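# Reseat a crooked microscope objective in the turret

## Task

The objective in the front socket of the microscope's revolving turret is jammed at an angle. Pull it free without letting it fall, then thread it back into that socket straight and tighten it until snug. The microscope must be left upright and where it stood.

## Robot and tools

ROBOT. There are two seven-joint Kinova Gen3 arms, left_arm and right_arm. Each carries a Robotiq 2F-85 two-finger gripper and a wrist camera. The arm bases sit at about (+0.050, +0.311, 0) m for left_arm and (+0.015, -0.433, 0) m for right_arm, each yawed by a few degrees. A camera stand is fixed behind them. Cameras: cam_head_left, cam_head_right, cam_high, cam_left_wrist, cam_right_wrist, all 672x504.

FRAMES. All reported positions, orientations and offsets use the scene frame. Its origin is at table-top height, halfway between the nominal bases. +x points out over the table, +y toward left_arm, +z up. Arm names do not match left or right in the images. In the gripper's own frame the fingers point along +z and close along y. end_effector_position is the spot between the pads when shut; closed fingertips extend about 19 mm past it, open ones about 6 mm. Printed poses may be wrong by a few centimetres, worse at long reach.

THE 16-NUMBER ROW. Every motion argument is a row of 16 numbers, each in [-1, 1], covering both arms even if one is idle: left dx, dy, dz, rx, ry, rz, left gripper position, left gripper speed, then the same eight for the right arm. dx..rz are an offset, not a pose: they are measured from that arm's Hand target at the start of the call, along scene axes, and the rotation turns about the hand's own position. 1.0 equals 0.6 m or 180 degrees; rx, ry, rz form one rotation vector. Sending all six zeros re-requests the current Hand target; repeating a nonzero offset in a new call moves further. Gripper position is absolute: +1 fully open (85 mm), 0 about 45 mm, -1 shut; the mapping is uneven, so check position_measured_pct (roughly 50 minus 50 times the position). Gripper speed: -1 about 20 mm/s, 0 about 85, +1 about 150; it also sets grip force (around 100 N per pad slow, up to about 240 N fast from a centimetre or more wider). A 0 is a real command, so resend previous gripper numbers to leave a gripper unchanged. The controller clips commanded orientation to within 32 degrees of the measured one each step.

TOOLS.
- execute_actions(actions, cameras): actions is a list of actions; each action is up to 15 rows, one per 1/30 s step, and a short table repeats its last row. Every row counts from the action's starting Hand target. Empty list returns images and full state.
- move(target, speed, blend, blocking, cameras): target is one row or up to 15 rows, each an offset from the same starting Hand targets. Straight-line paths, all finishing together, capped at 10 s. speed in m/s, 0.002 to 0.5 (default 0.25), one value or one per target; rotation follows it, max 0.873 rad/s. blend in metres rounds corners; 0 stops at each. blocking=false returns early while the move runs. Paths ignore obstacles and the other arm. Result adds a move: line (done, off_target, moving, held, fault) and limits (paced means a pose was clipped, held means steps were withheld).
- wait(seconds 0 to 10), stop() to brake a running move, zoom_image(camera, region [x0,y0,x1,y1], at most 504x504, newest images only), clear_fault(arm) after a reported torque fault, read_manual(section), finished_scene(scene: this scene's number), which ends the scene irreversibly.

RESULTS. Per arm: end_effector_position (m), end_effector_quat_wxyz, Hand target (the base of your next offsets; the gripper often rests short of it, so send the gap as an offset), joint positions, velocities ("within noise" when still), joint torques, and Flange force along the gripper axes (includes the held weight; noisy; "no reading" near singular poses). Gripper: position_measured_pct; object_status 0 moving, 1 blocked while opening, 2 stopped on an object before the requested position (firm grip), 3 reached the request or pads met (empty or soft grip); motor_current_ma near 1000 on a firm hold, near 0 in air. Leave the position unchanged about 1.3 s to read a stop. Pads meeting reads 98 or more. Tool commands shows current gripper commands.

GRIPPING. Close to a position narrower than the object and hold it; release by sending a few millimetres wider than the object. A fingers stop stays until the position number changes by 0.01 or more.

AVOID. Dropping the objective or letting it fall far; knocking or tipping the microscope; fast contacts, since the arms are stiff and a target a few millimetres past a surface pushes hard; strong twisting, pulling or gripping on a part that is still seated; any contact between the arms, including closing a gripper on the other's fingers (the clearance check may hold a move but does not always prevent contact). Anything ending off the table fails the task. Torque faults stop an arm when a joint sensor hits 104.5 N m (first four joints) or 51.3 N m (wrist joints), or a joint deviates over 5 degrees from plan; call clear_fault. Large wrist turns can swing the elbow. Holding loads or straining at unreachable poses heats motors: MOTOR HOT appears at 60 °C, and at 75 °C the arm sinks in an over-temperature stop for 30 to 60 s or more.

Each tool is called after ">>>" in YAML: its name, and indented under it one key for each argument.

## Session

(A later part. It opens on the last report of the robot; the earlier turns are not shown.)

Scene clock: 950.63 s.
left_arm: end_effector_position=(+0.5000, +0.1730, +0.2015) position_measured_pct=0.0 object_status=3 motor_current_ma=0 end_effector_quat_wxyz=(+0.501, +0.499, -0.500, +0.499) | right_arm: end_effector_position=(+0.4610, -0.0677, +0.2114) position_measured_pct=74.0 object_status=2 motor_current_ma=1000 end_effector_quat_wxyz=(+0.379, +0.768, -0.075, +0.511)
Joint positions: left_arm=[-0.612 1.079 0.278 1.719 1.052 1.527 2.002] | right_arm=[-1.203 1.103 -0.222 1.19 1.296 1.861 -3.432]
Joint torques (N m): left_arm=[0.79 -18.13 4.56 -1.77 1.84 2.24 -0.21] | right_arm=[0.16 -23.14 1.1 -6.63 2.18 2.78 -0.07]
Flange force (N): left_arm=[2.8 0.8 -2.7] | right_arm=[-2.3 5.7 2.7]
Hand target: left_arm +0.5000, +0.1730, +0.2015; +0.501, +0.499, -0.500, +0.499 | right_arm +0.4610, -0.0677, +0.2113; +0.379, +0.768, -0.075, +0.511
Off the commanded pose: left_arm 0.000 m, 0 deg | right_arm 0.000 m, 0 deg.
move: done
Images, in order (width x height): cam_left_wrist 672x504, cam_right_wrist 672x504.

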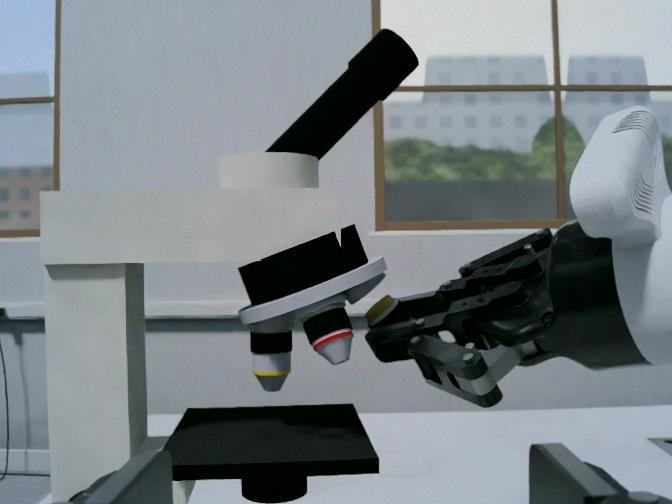

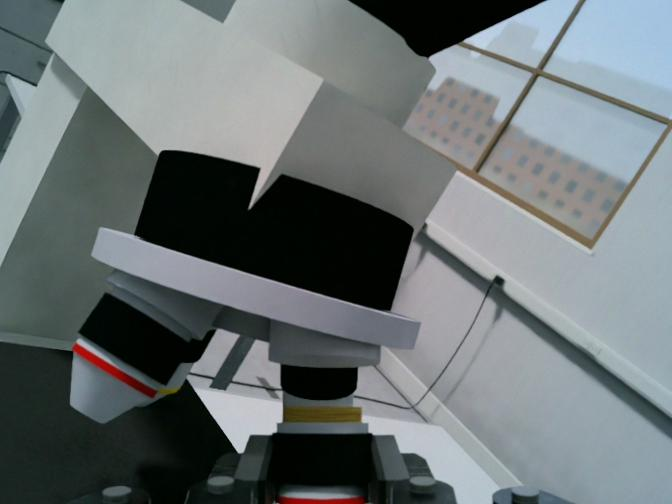

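>>> move:
  target:
    - [0,0,0,0,0,0,1,1, -0.0016,-0.0040,0.0020,0.0800,0.01175,0.0954,-0.6,-1]
    - [0,0,0,0,0,0,1,1, -0.0021,-0.0083,0.0028,0.1600,0.0235,0.1908,-0.6,-1]
  speed: 0.15
  blend: 0.002
  cameras: ["cam_right_wrist","cam_left_wrist"]

>>> zoom_image:
  camera: "cam_right_wrist"
  region: [250, 310, 400, 440]

>>> zoom_image:
  camera: "cam_left_wrist"
  region: [335, 250, 415, 330]

Scene clock: 1053.67 s.
left_arm: end_effector_position=(+0.5000, +0.1730, +0.2015) position_measured_pct=0.0 object_status=3 motor_current_ma=0 end_effector_quat_wxyz=(+0.501, +0.499, -0.500, +0.499) | right_arm: end_effector_position=(+0.4597, -0.0726, +0.2130) position_measured_pct=74.0 object_status=2 motor_current_ma=1000 end_effector_quat_wxyz=(+0.016, +0.842, +0.044, +0.537)
Joint positions: left_arm=[-0.612 1.079 0.278 1.719 1.052 1.527 2.002] | right_arm=[-0.995 0.655 -0.382 2.037 1.759 1.223 -4.061]
Joint torques (N m): left_arm=[0.74 -18.13 4.66 -1.72 1.86 2.22 -0.18] | right_arm=[0.19 -16.89 -0.62 -6.13 1.61 2.92 -0.03]
Flange force (N): left_arm=[2.7 0.7 -2.8] | right_arm=[0.2 3.8 -1.5]
Hand target: left_arm +0.5000, +0.1730, +0.2015; +0.501, +0.499, -0.500, +0.499 | right_arm +0.4598, -0.0726, +0.2130; +0.016, +0.842, +0.044, +0.537
Off the commanded pose: left_arm 0.000 m, 0 deg | right_arm 0.000 m, 0 deg.
move: done
Images, in order (width x height): cam_left_wrist 672x504, cam_right_wrist 672x504.

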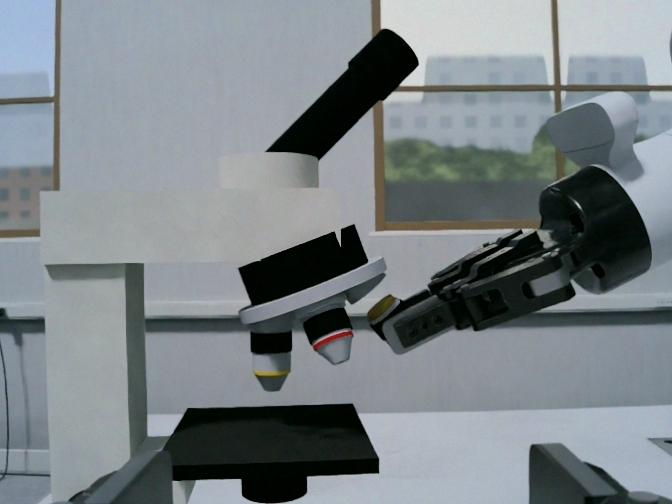

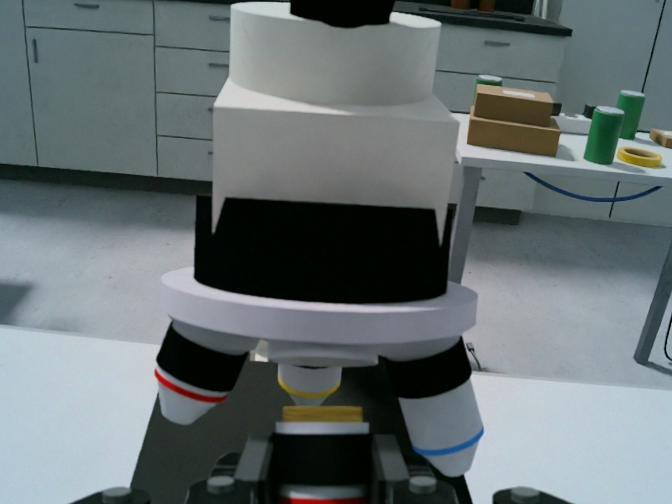

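Scaled by 3.360.

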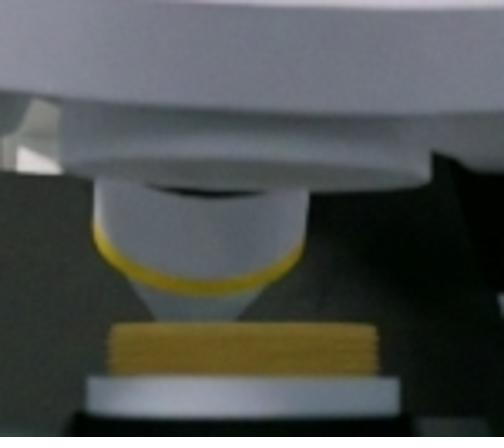

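Scaled by 6.300.

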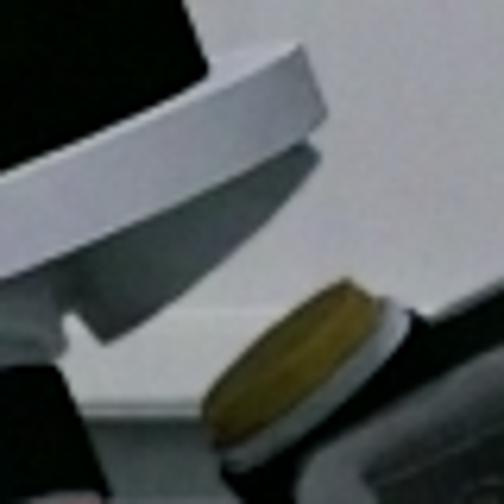

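>>> zoom_image:
  camera: "cam_right_wrist"
  region: [260, 335, 390, 375]

>>> zoom_image:
  camera: "cam_right_wrist"
  region: [270, 395, 380, 445]

Scaled by 3.877.

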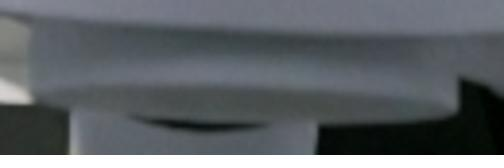

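Scaled by 4.582.

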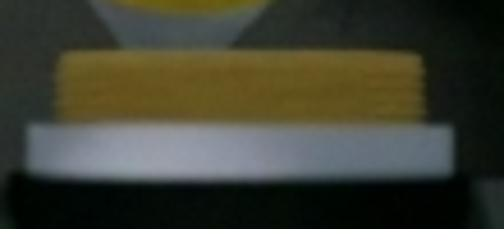

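>>> move:
  target:
    - [0,0,0,0,0,0,1,1, 0.0010,-0.0042,0.0000,0.0800,0.01175,0.0954,-0.6,-1]
    - [0,0,0,0,0,0,1,1, 0.0031,-0.0082,-0.0015,0.1600,0.0235,0.1908,-0.6,-1]
  speed: 0.15
  blend: 0.002
  cameras: ["cam_right_wrist","cam_left_wrist"]

>>> zoom_image:
  camera: "cam_right_wrist"
  region: [260, 335, 390, 375]

>>> zoom_image:
  camera: "cam_right_wrist"
  region: [270, 395, 380, 445]

>>> zoom_image:
  camera: "cam_left_wrist"
  region: [335, 250, 415, 330]

Scene clock: 1078.43 s.
left_arm: end_effector_position=(+0.5000, +0.1730, +0.2015) position_measured_pct=0.0 object_status=3 motor_current_ma=0 end_effector_quat_wxyz=(+0.501, +0.499, -0.500, +0.499) | right_arm: end_effector_position=(+0.4616, -0.0775, +0.2121) position_measured_pct=74.0 object_status=2 motor_current_ma=1000 end_effector_quat_wxyz=(-0.350, +0.789, +0.156, +0.481)
Joint positions: left_arm=[-0.612 1.079 0.278 1.719 1.052 1.527 2.002] | right_arm=[-0.282 0.711 -0.51 2.401 3.244 1.128 -4.819]
Joint torques (N m): left_arm=[0.72 -18.06 4.67 -1.75 1.88 2.25 -0.23] | right_arm=[0.17 -14.7 -3.32 -4.57 1.02 3.42 -0.02]
Flange force (N): left_arm=[2.9 0.8 -2.7] | right_arm=[2.2 -1.7 -2.4]
Hand target: left_arm +0.5000, +0.1730, +0.2015; +0.501, +0.499, -0.500, +0.499 | right_arm +0.4616, -0.0775, +0.2121; -0.350, +0.789, +0.156, +0.481
Off the commanded pose: left_arm 0.000 m, 0 deg | right_arm 0.000 m, 0 deg.
move: done
Images, in order (width x height): cam_left_wrist 672x504, cam_right_wrist 672x504.

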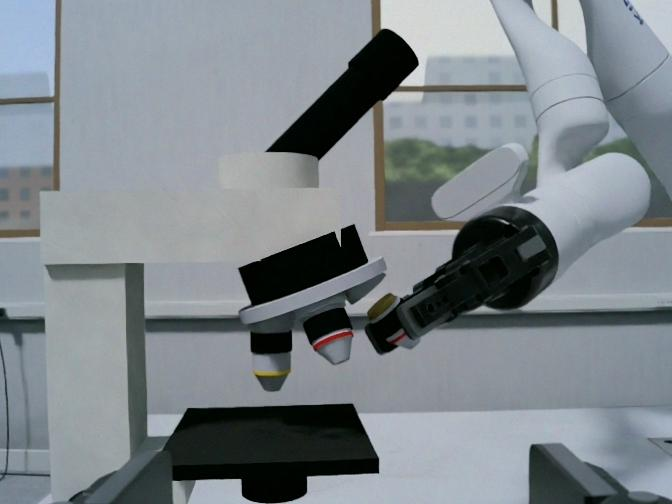

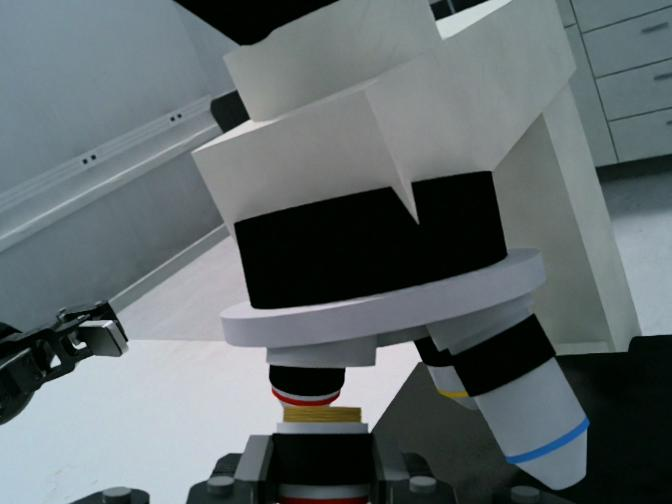

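Scaled by 3.877.

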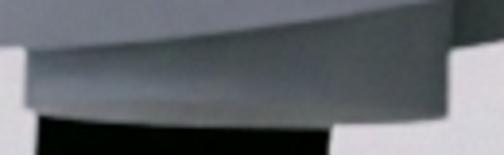

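Scaled by 4.582.

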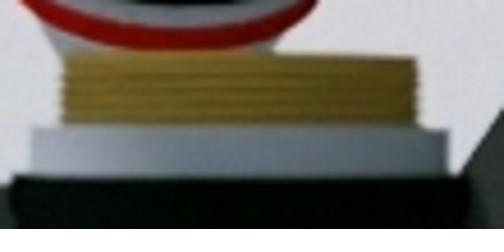

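Scaled by 6.300.

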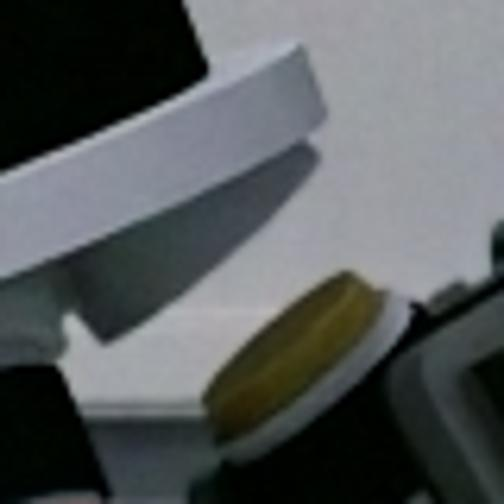

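>>> zoom_image:
  camera: "cam_right_wrist"
  region: [262, 420, 322, 450]

>>> zoom_image:
  camera: "cam_right_wrist"
  region: [322, 420, 382, 450]

Scaled by 8.400.

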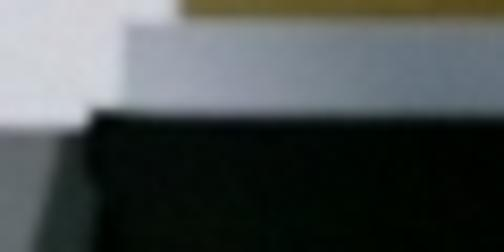

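Scaled by 8.400.

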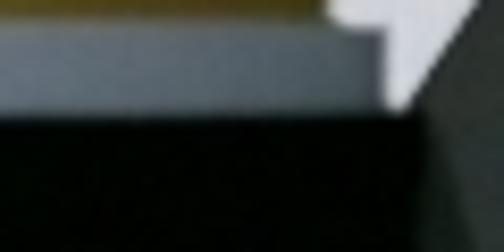

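>>> move:
  target:
    - [0,-0.05,0,0,0,0,1,1, -0.0022,0.0037,0.0013,-0.0818,-0.0120,-0.0975,-0.6,-1]
    - [0,-0.15,0,0,0,0,1,1, -0.0032,0.0082,0.0015,-0.1600,-0.0235,-0.1908,-0.6,-1]
  speed: 0.15
  blend: 0.002
  cameras: ["cam_right_wrist","cam_left_wrist"]

>>> zoom_image:
  camera: "cam_left_wrist"
  region: [360, 290, 500, 410]

Scene clock: 1164.27 s.
left_arm: end_effector_position=(+0.5000, +0.0830, +0.2015) position_measured_pct=0.0 object_status=3 motor_current_ma=0 end_effector_quat_wxyz=(+0.501, +0.499, -0.500, +0.499) | right_arm: end_effector_position=(+0.4597, -0.0726, +0.2130) position_measured_pct=74.0 object_status=2 motor_current_ma=1000 end_effector_quat_wxyz=(+0.016, +0.842, +0.044, +0.537)
Joint positions: left_arm=[-0.479 1.073 0.343 1.809 1.196 1.381 1.937] | right_arm=[-1.007 0.653 -0.365 2.038 1.757 1.213 -4.064]
Joint torques (N m): left_arm=[0.77 -17.63 5.23 -1.4 1.65 2.27 -0.2] | right_arm=[0.08 -16.84 -0.44 -6.17 1.59 2.91 -0.05]
Flange force (N): left_arm=[2.7 -0.3 -3.3] | right_arm=[0.3 4.1 -1.5]
Hand target: left_arm +0.5000, +0.0830, +0.2015; +0.501, +0.499, -0.500, +0.499 | right_arm +0.4597, -0.0726, +0.2130; +0.016, +0.842, +0.044, +0.537
Off the commanded pose: left_arm 0.000 m, 0 deg | right_arm 0.000 m, 0 deg.
move: done
Images, in order (width x height): cam_left_wrist 672x504, cam_right_wrist 672x504.

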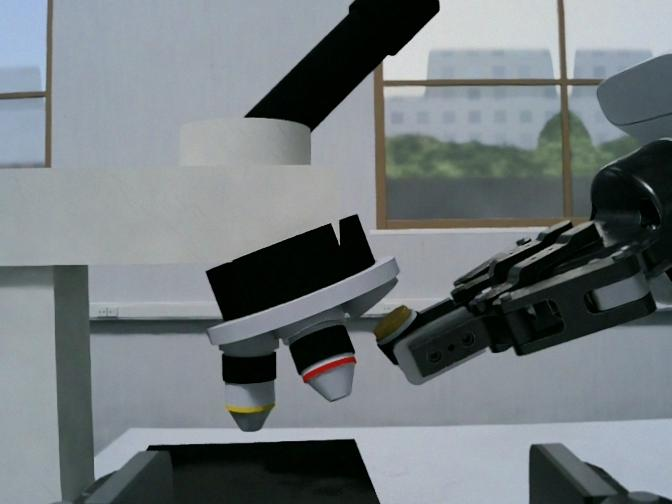

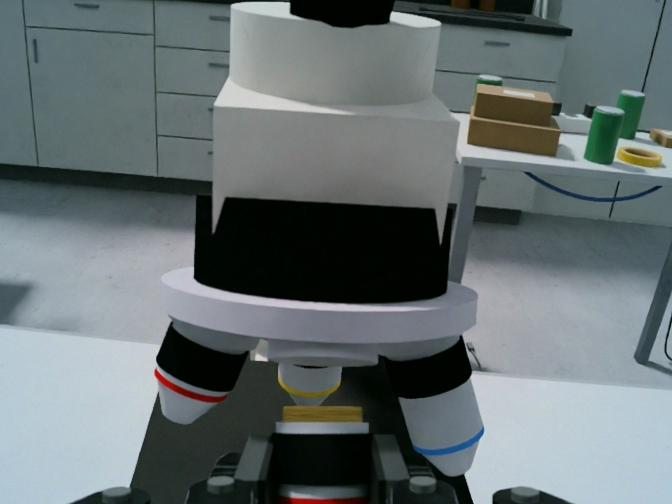

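Scaled by 3.600.

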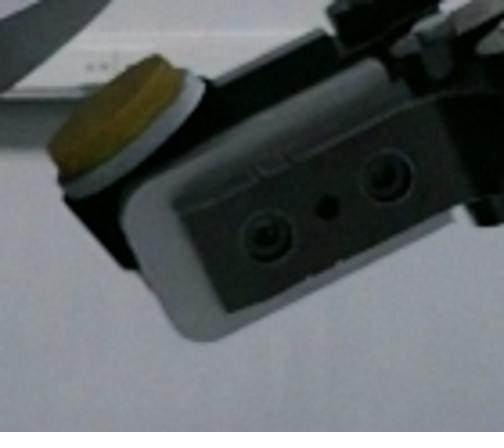

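>>> zoom_image:
  camera: "cam_left_wrist"
  region: [330, 250, 430, 350]

Scaled by 5.040.

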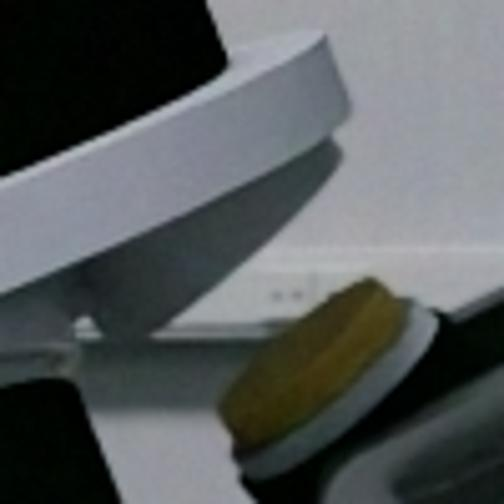

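>>> zoom_image:
  camera: "cam_right_wrist"
  region: [272, 400, 332, 440]

>>> zoom_image:
  camera: "cam_right_wrist"
  region: [317, 400, 377, 440]

Scaled by 8.400.

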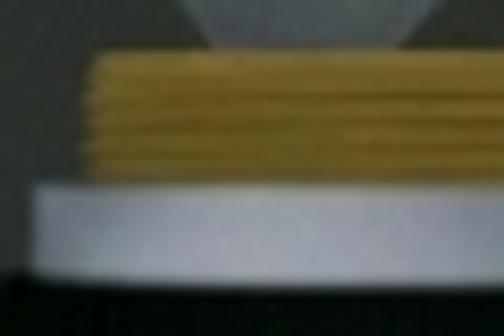

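Scaled by 8.400.

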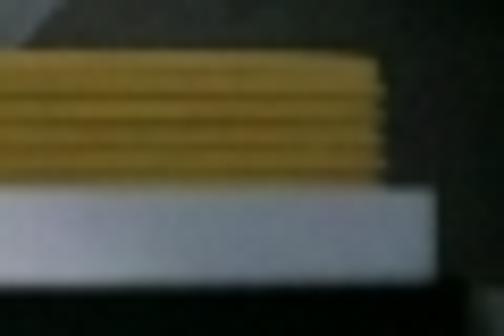

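>>> zoom_image:
  camera: "cam_left_wrist"
  region: [340, 265, 410, 325]

>>> zoom_image:
  camera: "cam_left_wrist"
  region: [368, 298, 428, 348]

Scaled by 7.200.

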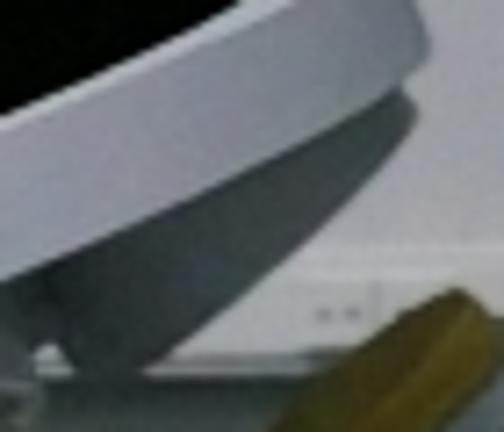

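Scaled by 8.400.

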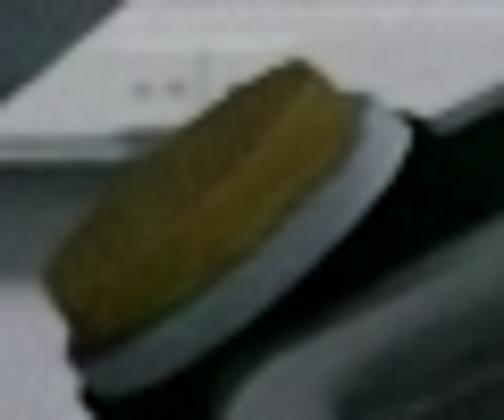

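>>> move:
  target: [0,0,0,0,0,0,1,1, 0.00727,0.00212,0.01122,0.00723,0.00188,-0.00627,-0.6,-1]
  speed: 0.03
  cameras: ["cam_right_wrist","cam_left_wrist"]

>>> zoom_image:
  camera: "cam_right_wrist"
  region: [260, 380, 390, 450]

>>> zoom_image:
  camera: "cam_left_wrist"
  region: [350, 270, 430, 340]

Scene clock: 1307.10 s.
left_arm: end_effector_position=(+0.5000, +0.0830, +0.2015) position_measured_pct=0.0 object_status=3 motor_current_ma=0 end_effector_quat_wxyz=(+0.501, +0.499, -0.500, +0.499) | right_arm: end_effector_position=(+0.4640, -0.0713, +0.2198) position_measured_pct=74.0 object_status=2 motor_current_ma=1000 end_effector_quat_wxyz=(+0.012, +0.845, +0.029, +0.535)
Joint positions: left_arm=[-0.479 1.073 0.343 1.809 1.196 1.381 1.937] | right_arm=[-0.998 0.64 -0.367 2.015 1.736 1.202 -4.052]
Joint torques (N m): left_arm=[0.78 -17.66 5.24 -1.47 1.57 2.33 -0.13] | right_arm=[0.1 -16.97 -0.55 -6.37 1.71 2.86 -0.01]
Flange force (N): left_arm=[2.5 0.1 -3.0] | right_arm=[0.2 3.9 -1.4]
Hand target: left_arm +0.5000, +0.0830, +0.2015; +0.501, +0.499, -0.500, +0.499 | right_arm +0.4640, -0.0713, +0.2198; +0.012, +0.845, +0.029, +0.535
Off the commanded pose: left_arm 0.000 m, 0 deg | right_arm 0.000 m, 0 deg.
move: done
Images, in order (width x height): cam_left_wrist 672x504, cam_right_wrist 672x504.

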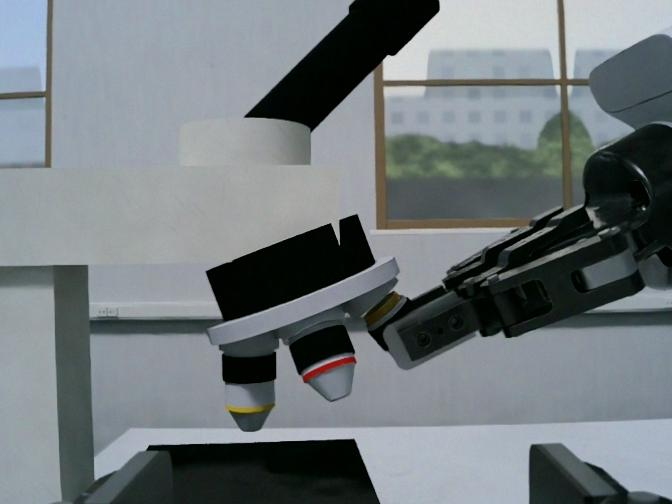

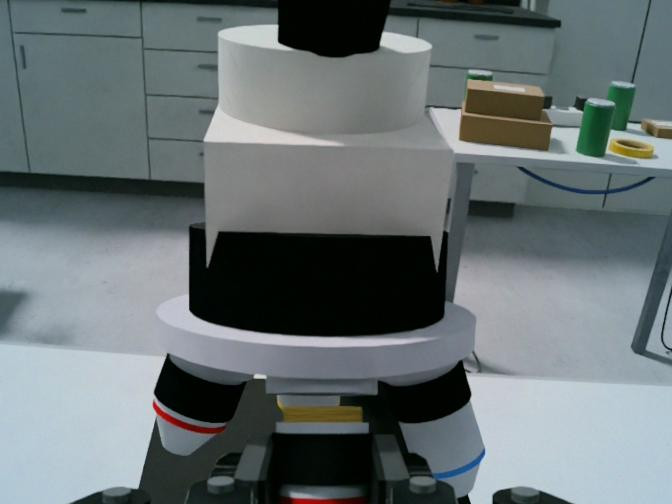

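Scaled by 3.877.

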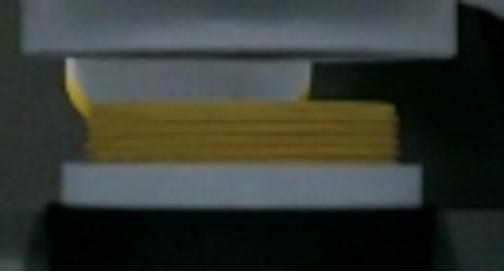

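Scaled by 6.300.

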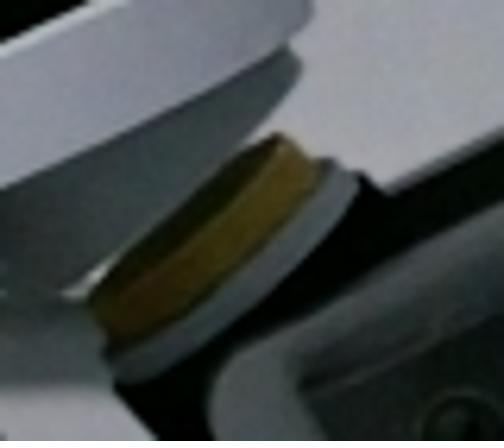

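>>> zoom_image:
  camera: "cam_left_wrist"
  region: [350, 270, 410, 330]

>>> zoom_image:
  camera: "cam_left_wrist"
  region: [370, 275, 410, 305]

Scaled by 8.400.

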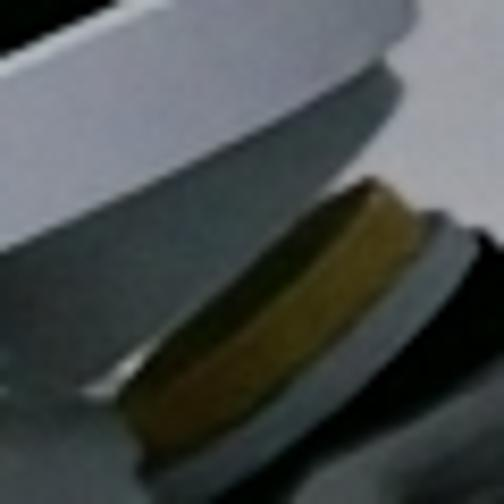

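Scaled by 12.600.

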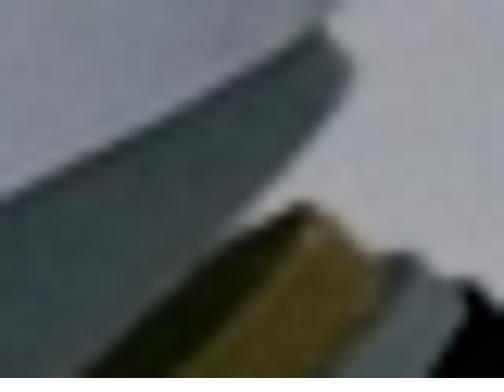

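>>> move:
  target:
    - [0,0,0,0,0,0,1,1, 0.0004,-0.0048,0.0001,0.0788,0.0076,0.0931,-0.6,-1]
    - [0,0,0,0,0,0,1,1, 0.0027,-0.0091,-0.0016,0.1613,0.0155,0.1904,-0.6,-1]
  speed: 0.15
  blend: 0.002
  cameras: ["cam_right_wrist","cam_left_wrist"]

>>> zoom_image:
  camera: "cam_right_wrist"
  region: [260, 380, 390, 450]

>>> zoom_image:
  camera: "cam_left_wrist"
  region: [350, 270, 410, 330]

Scene clock: 1365.20 s.
left_arm: end_effector_position=(+0.5000, +0.0830, +0.2015) position_measured_pct=0.0 object_status=3 motor_current_ma=0 end_effector_quat_wxyz=(+0.501, +0.499, -0.500, +0.499) | right_arm: end_effector_position=(+0.4657, -0.0768, +0.2188) position_measured_pct=74.0 object_status=2 motor_current_ma=1000 end_effector_quat_wxyz=(-0.354, +0.787, +0.142, +0.484)
Joint positions: left_arm=[-0.479 1.073 0.343 1.809 1.196 1.381 1.937] | right_arm=[-0.299 0.699 -0.498 2.396 3.229 1.136 -4.851]
Joint torques (N m): left_arm=[0.72 -17.61 5.3 -1.5 1.63 2.26 -0.21] | right_arm=[0.12 -14.8 -3.14 -4.75 1 3.42 0]
Flange force (N): left_arm=[2.7 -0.1 -3.2] | right_arm=[2.1 -1.6 -2.5]
Hand target: left_arm +0.5000, +0.0830, +0.2015; +0.501, +0.499, -0.500, +0.499 | right_arm +0.4657, -0.0768, +0.2188; -0.354, +0.787, +0.142, +0.484
Off the commanded pose: left_arm 0.000 m, 0 deg | right_arm 0.000 m, 0 deg.
move: done
Images, in order (width x height): cam_left_wrist 672x504, cam_right_wrist 672x504.

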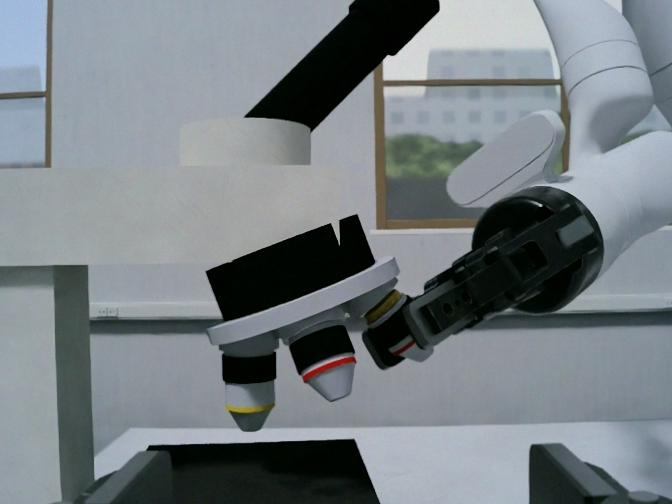

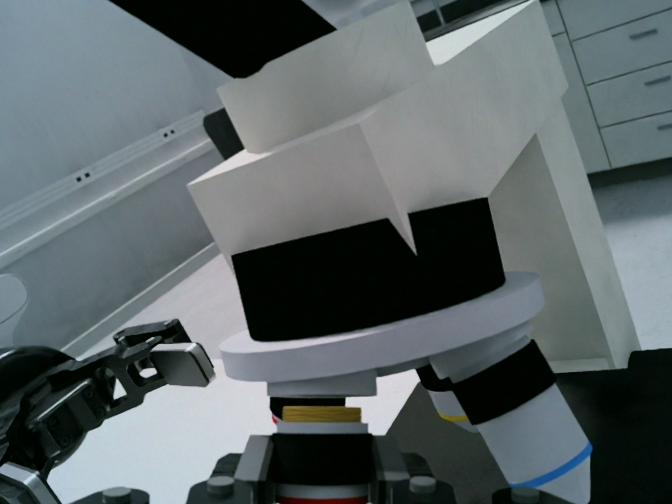

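Scaled by 3.877.

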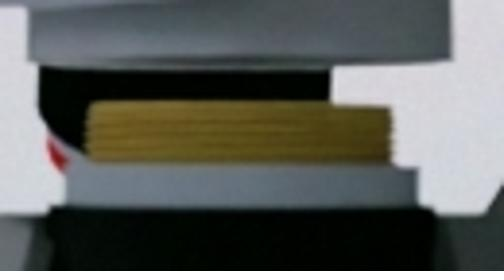

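Scaled by 8.400.

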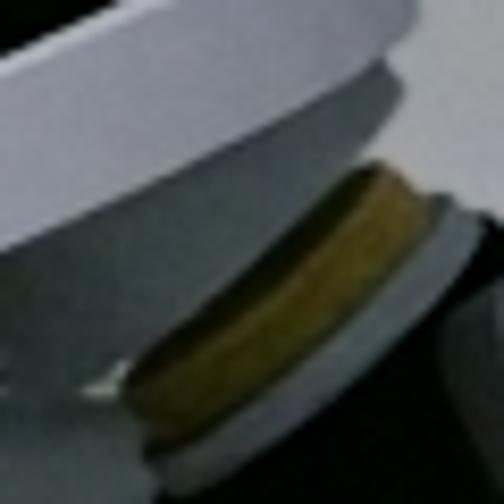

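>>> zoom_image:
  camera: "cam_right_wrist"
  region: [262, 385, 322, 435]

>>> zoom_image:
  camera: "cam_right_wrist"
  region: [322, 385, 382, 435]

Scaled by 8.400.

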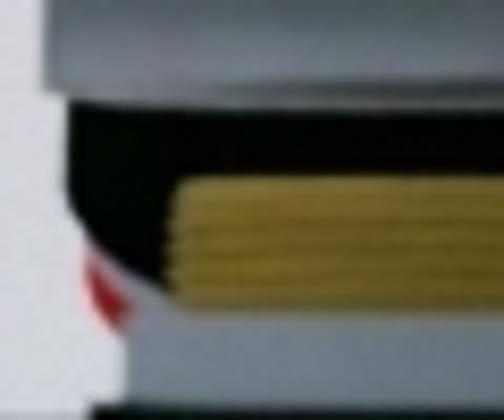

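Scaled by 8.400.

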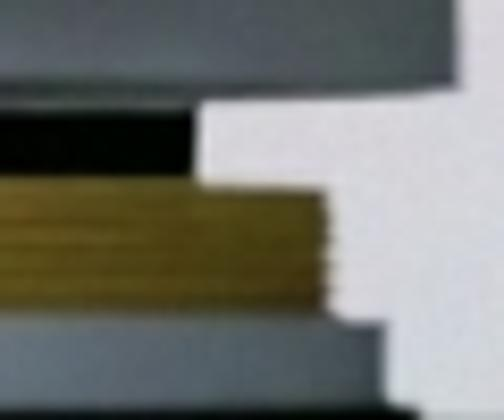

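>>> move:
  target:
    - [0,0.08,0,0,0,0,1,1, -0.0023,0.0043,0.0016,-0.0824,-0.0079,-0.0973,-0.6,-1]
    - [0,0.15,0,0,0,0,1,1, -0.0032,0.0091,0.0020,-0.1613,-0.0155,-0.1904,-0.6,-1]
    - [0,0.15,0,0,0,0,1,1, -0.0027,0.0139,0.0012,-0.2401,-0.0231,-0.2834,-0.6,-1]
    - [0,0.15,0,0,0,0,1,1, -0.0007,0.0181,-0.0009,-0.3225,-0.0310,-0.3807,-0.6,-1]
  speed: 0.15
  blend: 0.002
  cameras: ["cam_right_wrist","cam_left_wrist"]

>>> zoom_image:
  camera: "cam_right_wrist"
  region: [262, 385, 322, 435]

>>> zoom_image:
  camera: "cam_right_wrist"
  region: [322, 385, 382, 435]

>>> zoom_image:
  camera: "cam_left_wrist"
  region: [350, 260, 410, 320]

Scene clock: 1427.03 s.
left_arm: end_effector_position=(+0.5000, +0.1730, +0.2015) position_measured_pct=0.0 object_status=3 motor_current_ma=0 end_effector_quat_wxyz=(+0.501, +0.499, -0.500, +0.499) | right_arm: end_effector_position=(+0.4652, -0.0660, +0.2183) position_measured_pct=74.0 object_status=2 motor_current_ma=1000 end_effector_quat_wxyz=(+0.376, +0.773, -0.087, +0.503)
Joint positions: left_arm=[-0.612 1.079 0.278 1.719 1.052 1.527 2.002] | right_arm=[-1.209 1.093 -0.192 1.154 1.265 1.848 -3.405]
Joint torques (N m): left_arm=[0.66 -18.07 4.61 -1.64 1.85 2.22 -0.22] | right_arm=[0.13 -23.29 1.33 -6.95 2.24 2.69 -0.09]
Flange force (N): left_arm=[2.8 0.3 -2.8] | right_arm=[-2.5 6.1 3.0]
Hand target: left_arm +0.5000, +0.1730, +0.2015; +0.501, +0.499, -0.500, +0.499 | right_arm +0.4652, -0.0660, +0.2183; +0.376, +0.773, -0.087, +0.503
Off the commanded pose: left_arm 0.000 m, 0 deg | right_arm 0.000 m, 0 deg.
move: done
Images, in order (width x height): cam_left_wrist 672x504, cam_right_wrist 672x504.

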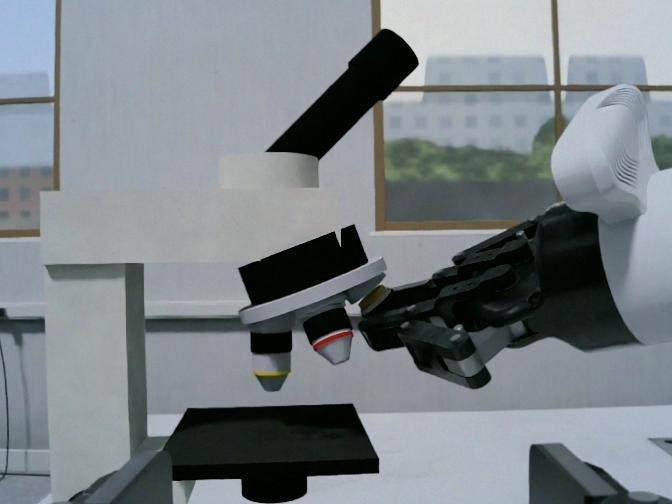

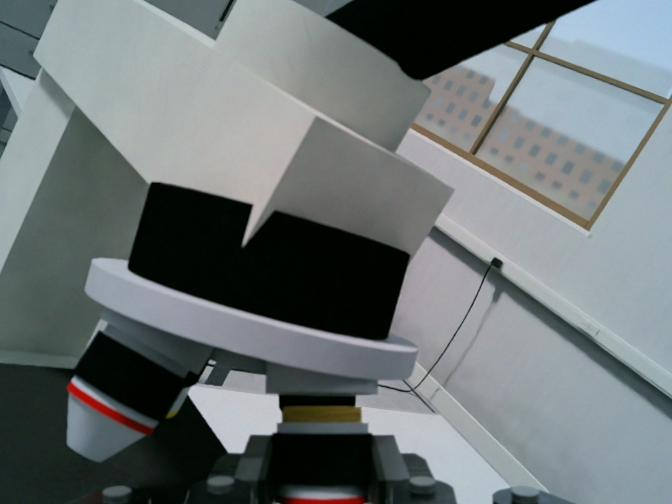

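Scaled by 8.400.

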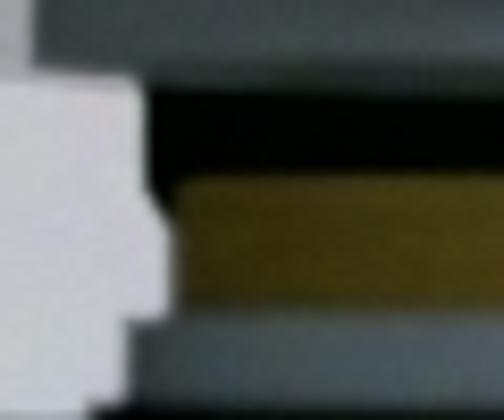

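Scaled by 8.400.

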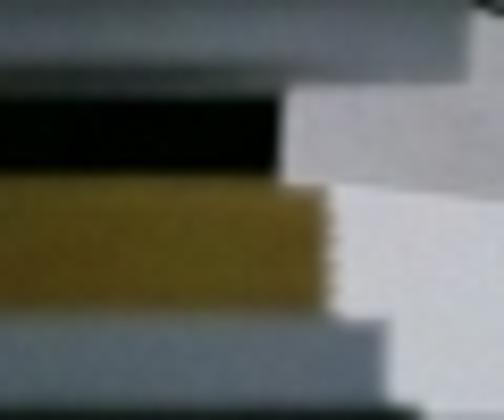

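Scaled by 8.400.

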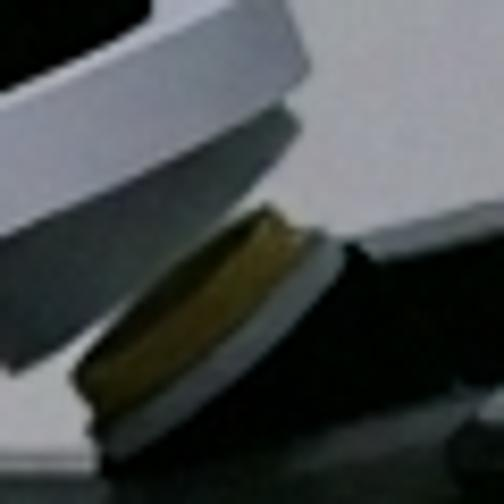

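>>> move:
  target: [0,0,0,0,0,0,1,1, -0.0016,0.00225,0.0011,0.0001,-0.0022,0.0001,-0.6,-1]
  speed: 0.02
  cameras: ["cam_right_wrist","cam_left_wrist"]

>>> zoom_image:
  camera: "cam_left_wrist"
  region: [350, 260, 410, 320]

>>> zoom_image:
  camera: "cam_right_wrist"
  region: [262, 385, 322, 435]

>>> zoom_image:
  camera: "cam_right_wrist"
  region: [322, 385, 382, 435]

Scene clock: 1498.37 s.
left_arm: end_effector_position=(+0.5000, +0.1730, +0.2015) position_measured_pct=0.0 object_status=3 motor_current_ma=0 end_effector_quat_wxyz=(+0.501, +0.499, -0.500, +0.499) | right_arm: end_effector_position=(+0.4643, -0.0646, +0.2189) position_measured_pct=74.0 object_status=2 motor_current_ma=1000 end_effector_quat_wxyz=(+0.375, +0.772, -0.088, +0.506)
Joint positions: left_arm=[-0.612 1.079 0.278 1.719 1.052 1.527 2.002] | right_arm=[-1.213 1.096 -0.189 1.151 1.267 1.852 -3.409]
Joint torques (N m): left_arm=[0.67 -18.1 4.65 -1.58 1.85 2.24 -0.23] | right_arm=[0.14 -23.32 1.37 -6.83 2.28 2.69 -0.08]
Flange force (N): left_arm=[2.7 0.1 -2.9] | right_arm=[-2.3 5.6 2.8]
Hand target: left_arm +0.5000, +0.1730, +0.2015; +0.501, +0.499, -0.500, +0.499 | right_arm +0.4643, -0.0646, +0.2189; +0.375, +0.772, -0.088, +0.506
Off the commanded pose: left_arm 0.000 m, 0 deg | right_arm 0.000 m, 0 deg.
move: done
Images, in order (width x height): cam_left_wrist 672x504, cam_right_wrist 672x504.

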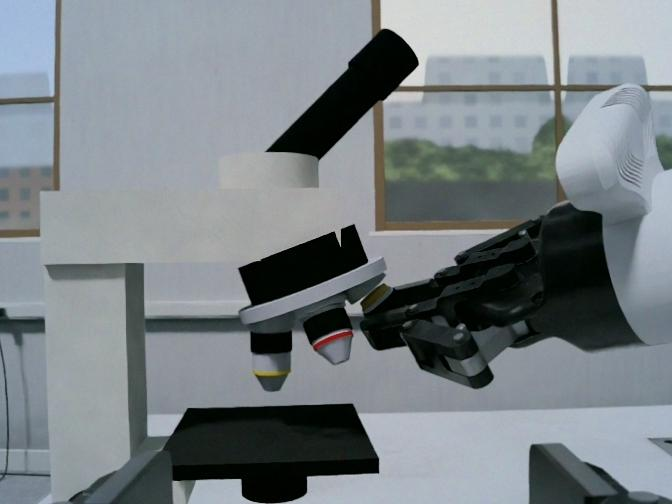

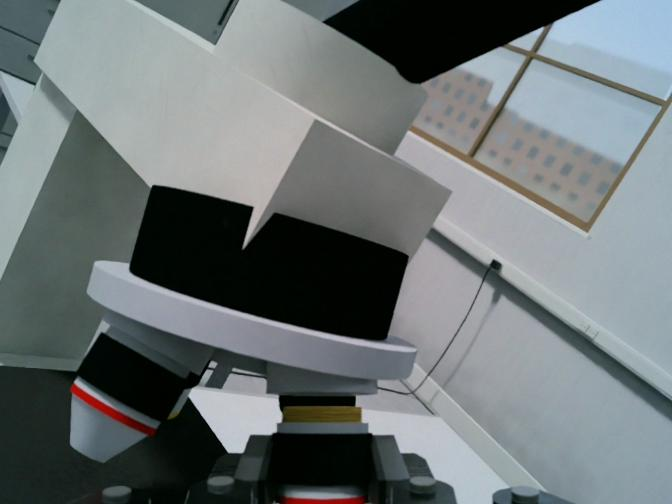

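Scaled by 8.400.

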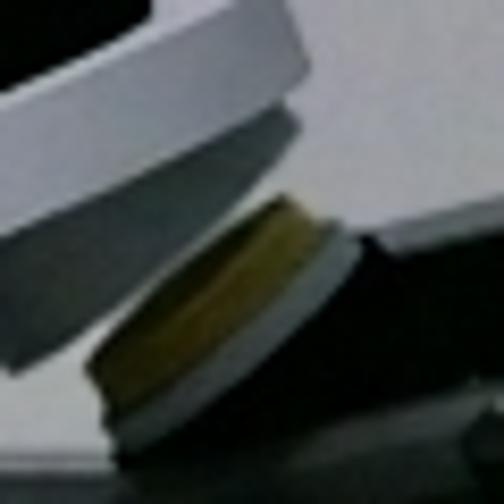

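Scaled by 8.400.

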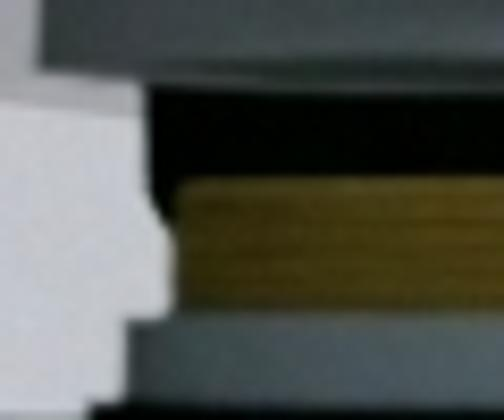

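Scaled by 8.400.

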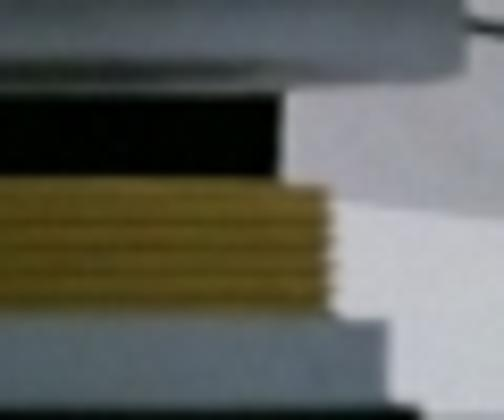

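>>> move:
  target:
    - [0,0,0,0,0,0,1,1, -0.00175,-0.00575,0.00173,0.08174,0.00792,0.09788,-0.6,-1]
    - [0,0,0,0,0,0,1,1, -0.00157,-0.0113,0.00185,0.15993,0.0155,0.1915,-0.6,-1]
  speed: 0.2
  blend: 0.002
  cameras: ["cam_right_wrist","cam_left_wrist"]

>>> zoom_image:
  camera: "cam_left_wrist"
  region: [350, 260, 410, 320]

>>> zoom_image:
  camera: "cam_right_wrist"
  region: [262, 385, 322, 435]

>>> zoom_image:
  camera: "cam_right_wrist"
  region: [322, 385, 382, 435]

Scene clock: 1539.37 s.
left_arm: end_effector_position=(+0.5000, +0.1730, +0.2015) position_measured_pct=0.0 object_status=3 motor_current_ma=0 end_effector_quat_wxyz=(+0.501, +0.499, -0.500, +0.499) | right_arm: end_effector_position=(+0.4633, -0.0713, +0.2200) position_measured_pct=74.0 object_status=2 motor_current_ma=1000 end_effector_quat_wxyz=(+0.011, +0.843, +0.030, +0.537)
Joint positions: left_arm=[-0.612 1.079 0.278 1.719 1.052 1.527 2.002] | right_arm=[-1.023 0.639 -0.336 2.019 1.736 1.193 -4.065]
Joint torques (N m): left_arm=[0.73 -18.09 4.58 -1.63 1.89 2.24 -0.18] | right_arm=[0.1 -16.87 -0.31 -6.44 1.64 2.9 -0.03]
Flange force (N): left_arm=[2.7 0.5 -2.8] | right_arm=[0.2 4.2 -1.5]
Hand target: left_arm +0.5000, +0.1730, +0.2015; +0.501, +0.499, -0.500, +0.499 | right_arm +0.4633, -0.0714, +0.2200; +0.011, +0.843, +0.030, +0.537
Off the commanded pose: left_arm 0.000 m, 0 deg | right_arm 0.000 m, 0 deg.
move: done
Images, in order (width x height): cam_left_wrist 672x504, cam_right_wrist 672x504.

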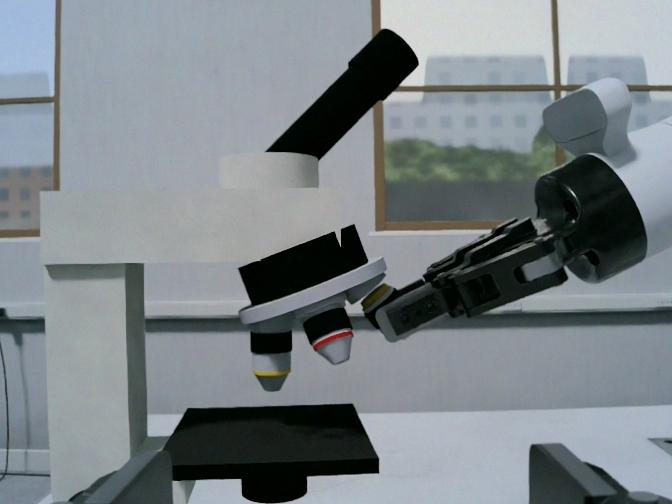

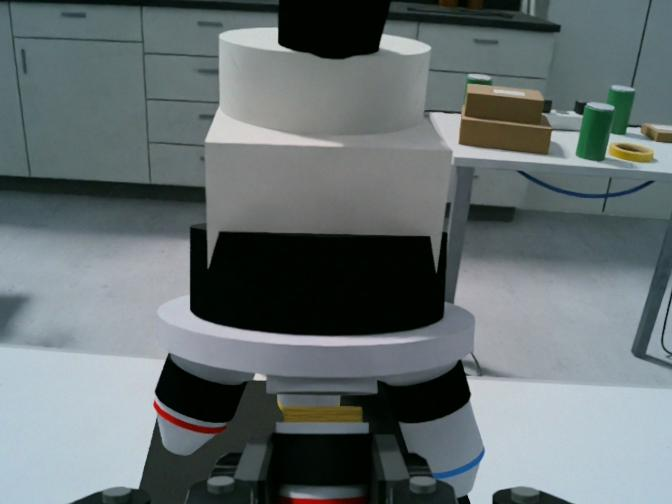

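Scaled by 8.400.

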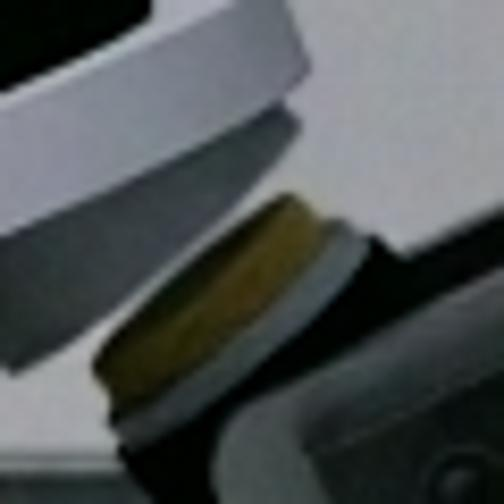

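Scaled by 8.400.

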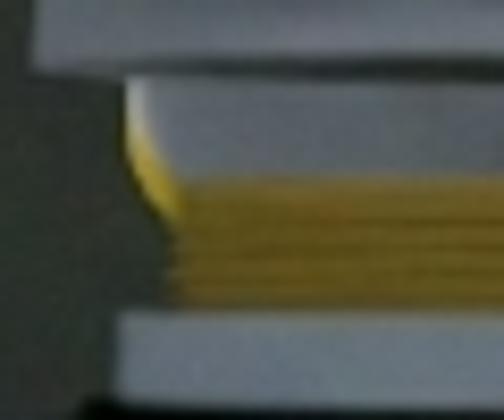

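Scaled by 8.400.

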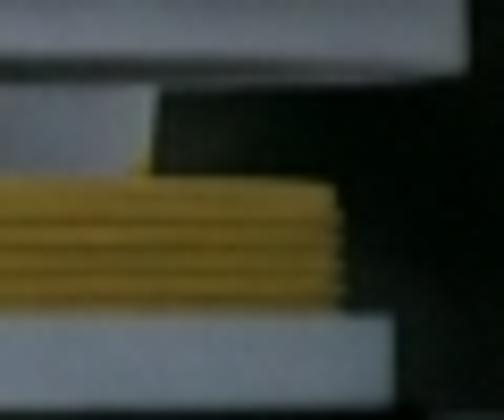

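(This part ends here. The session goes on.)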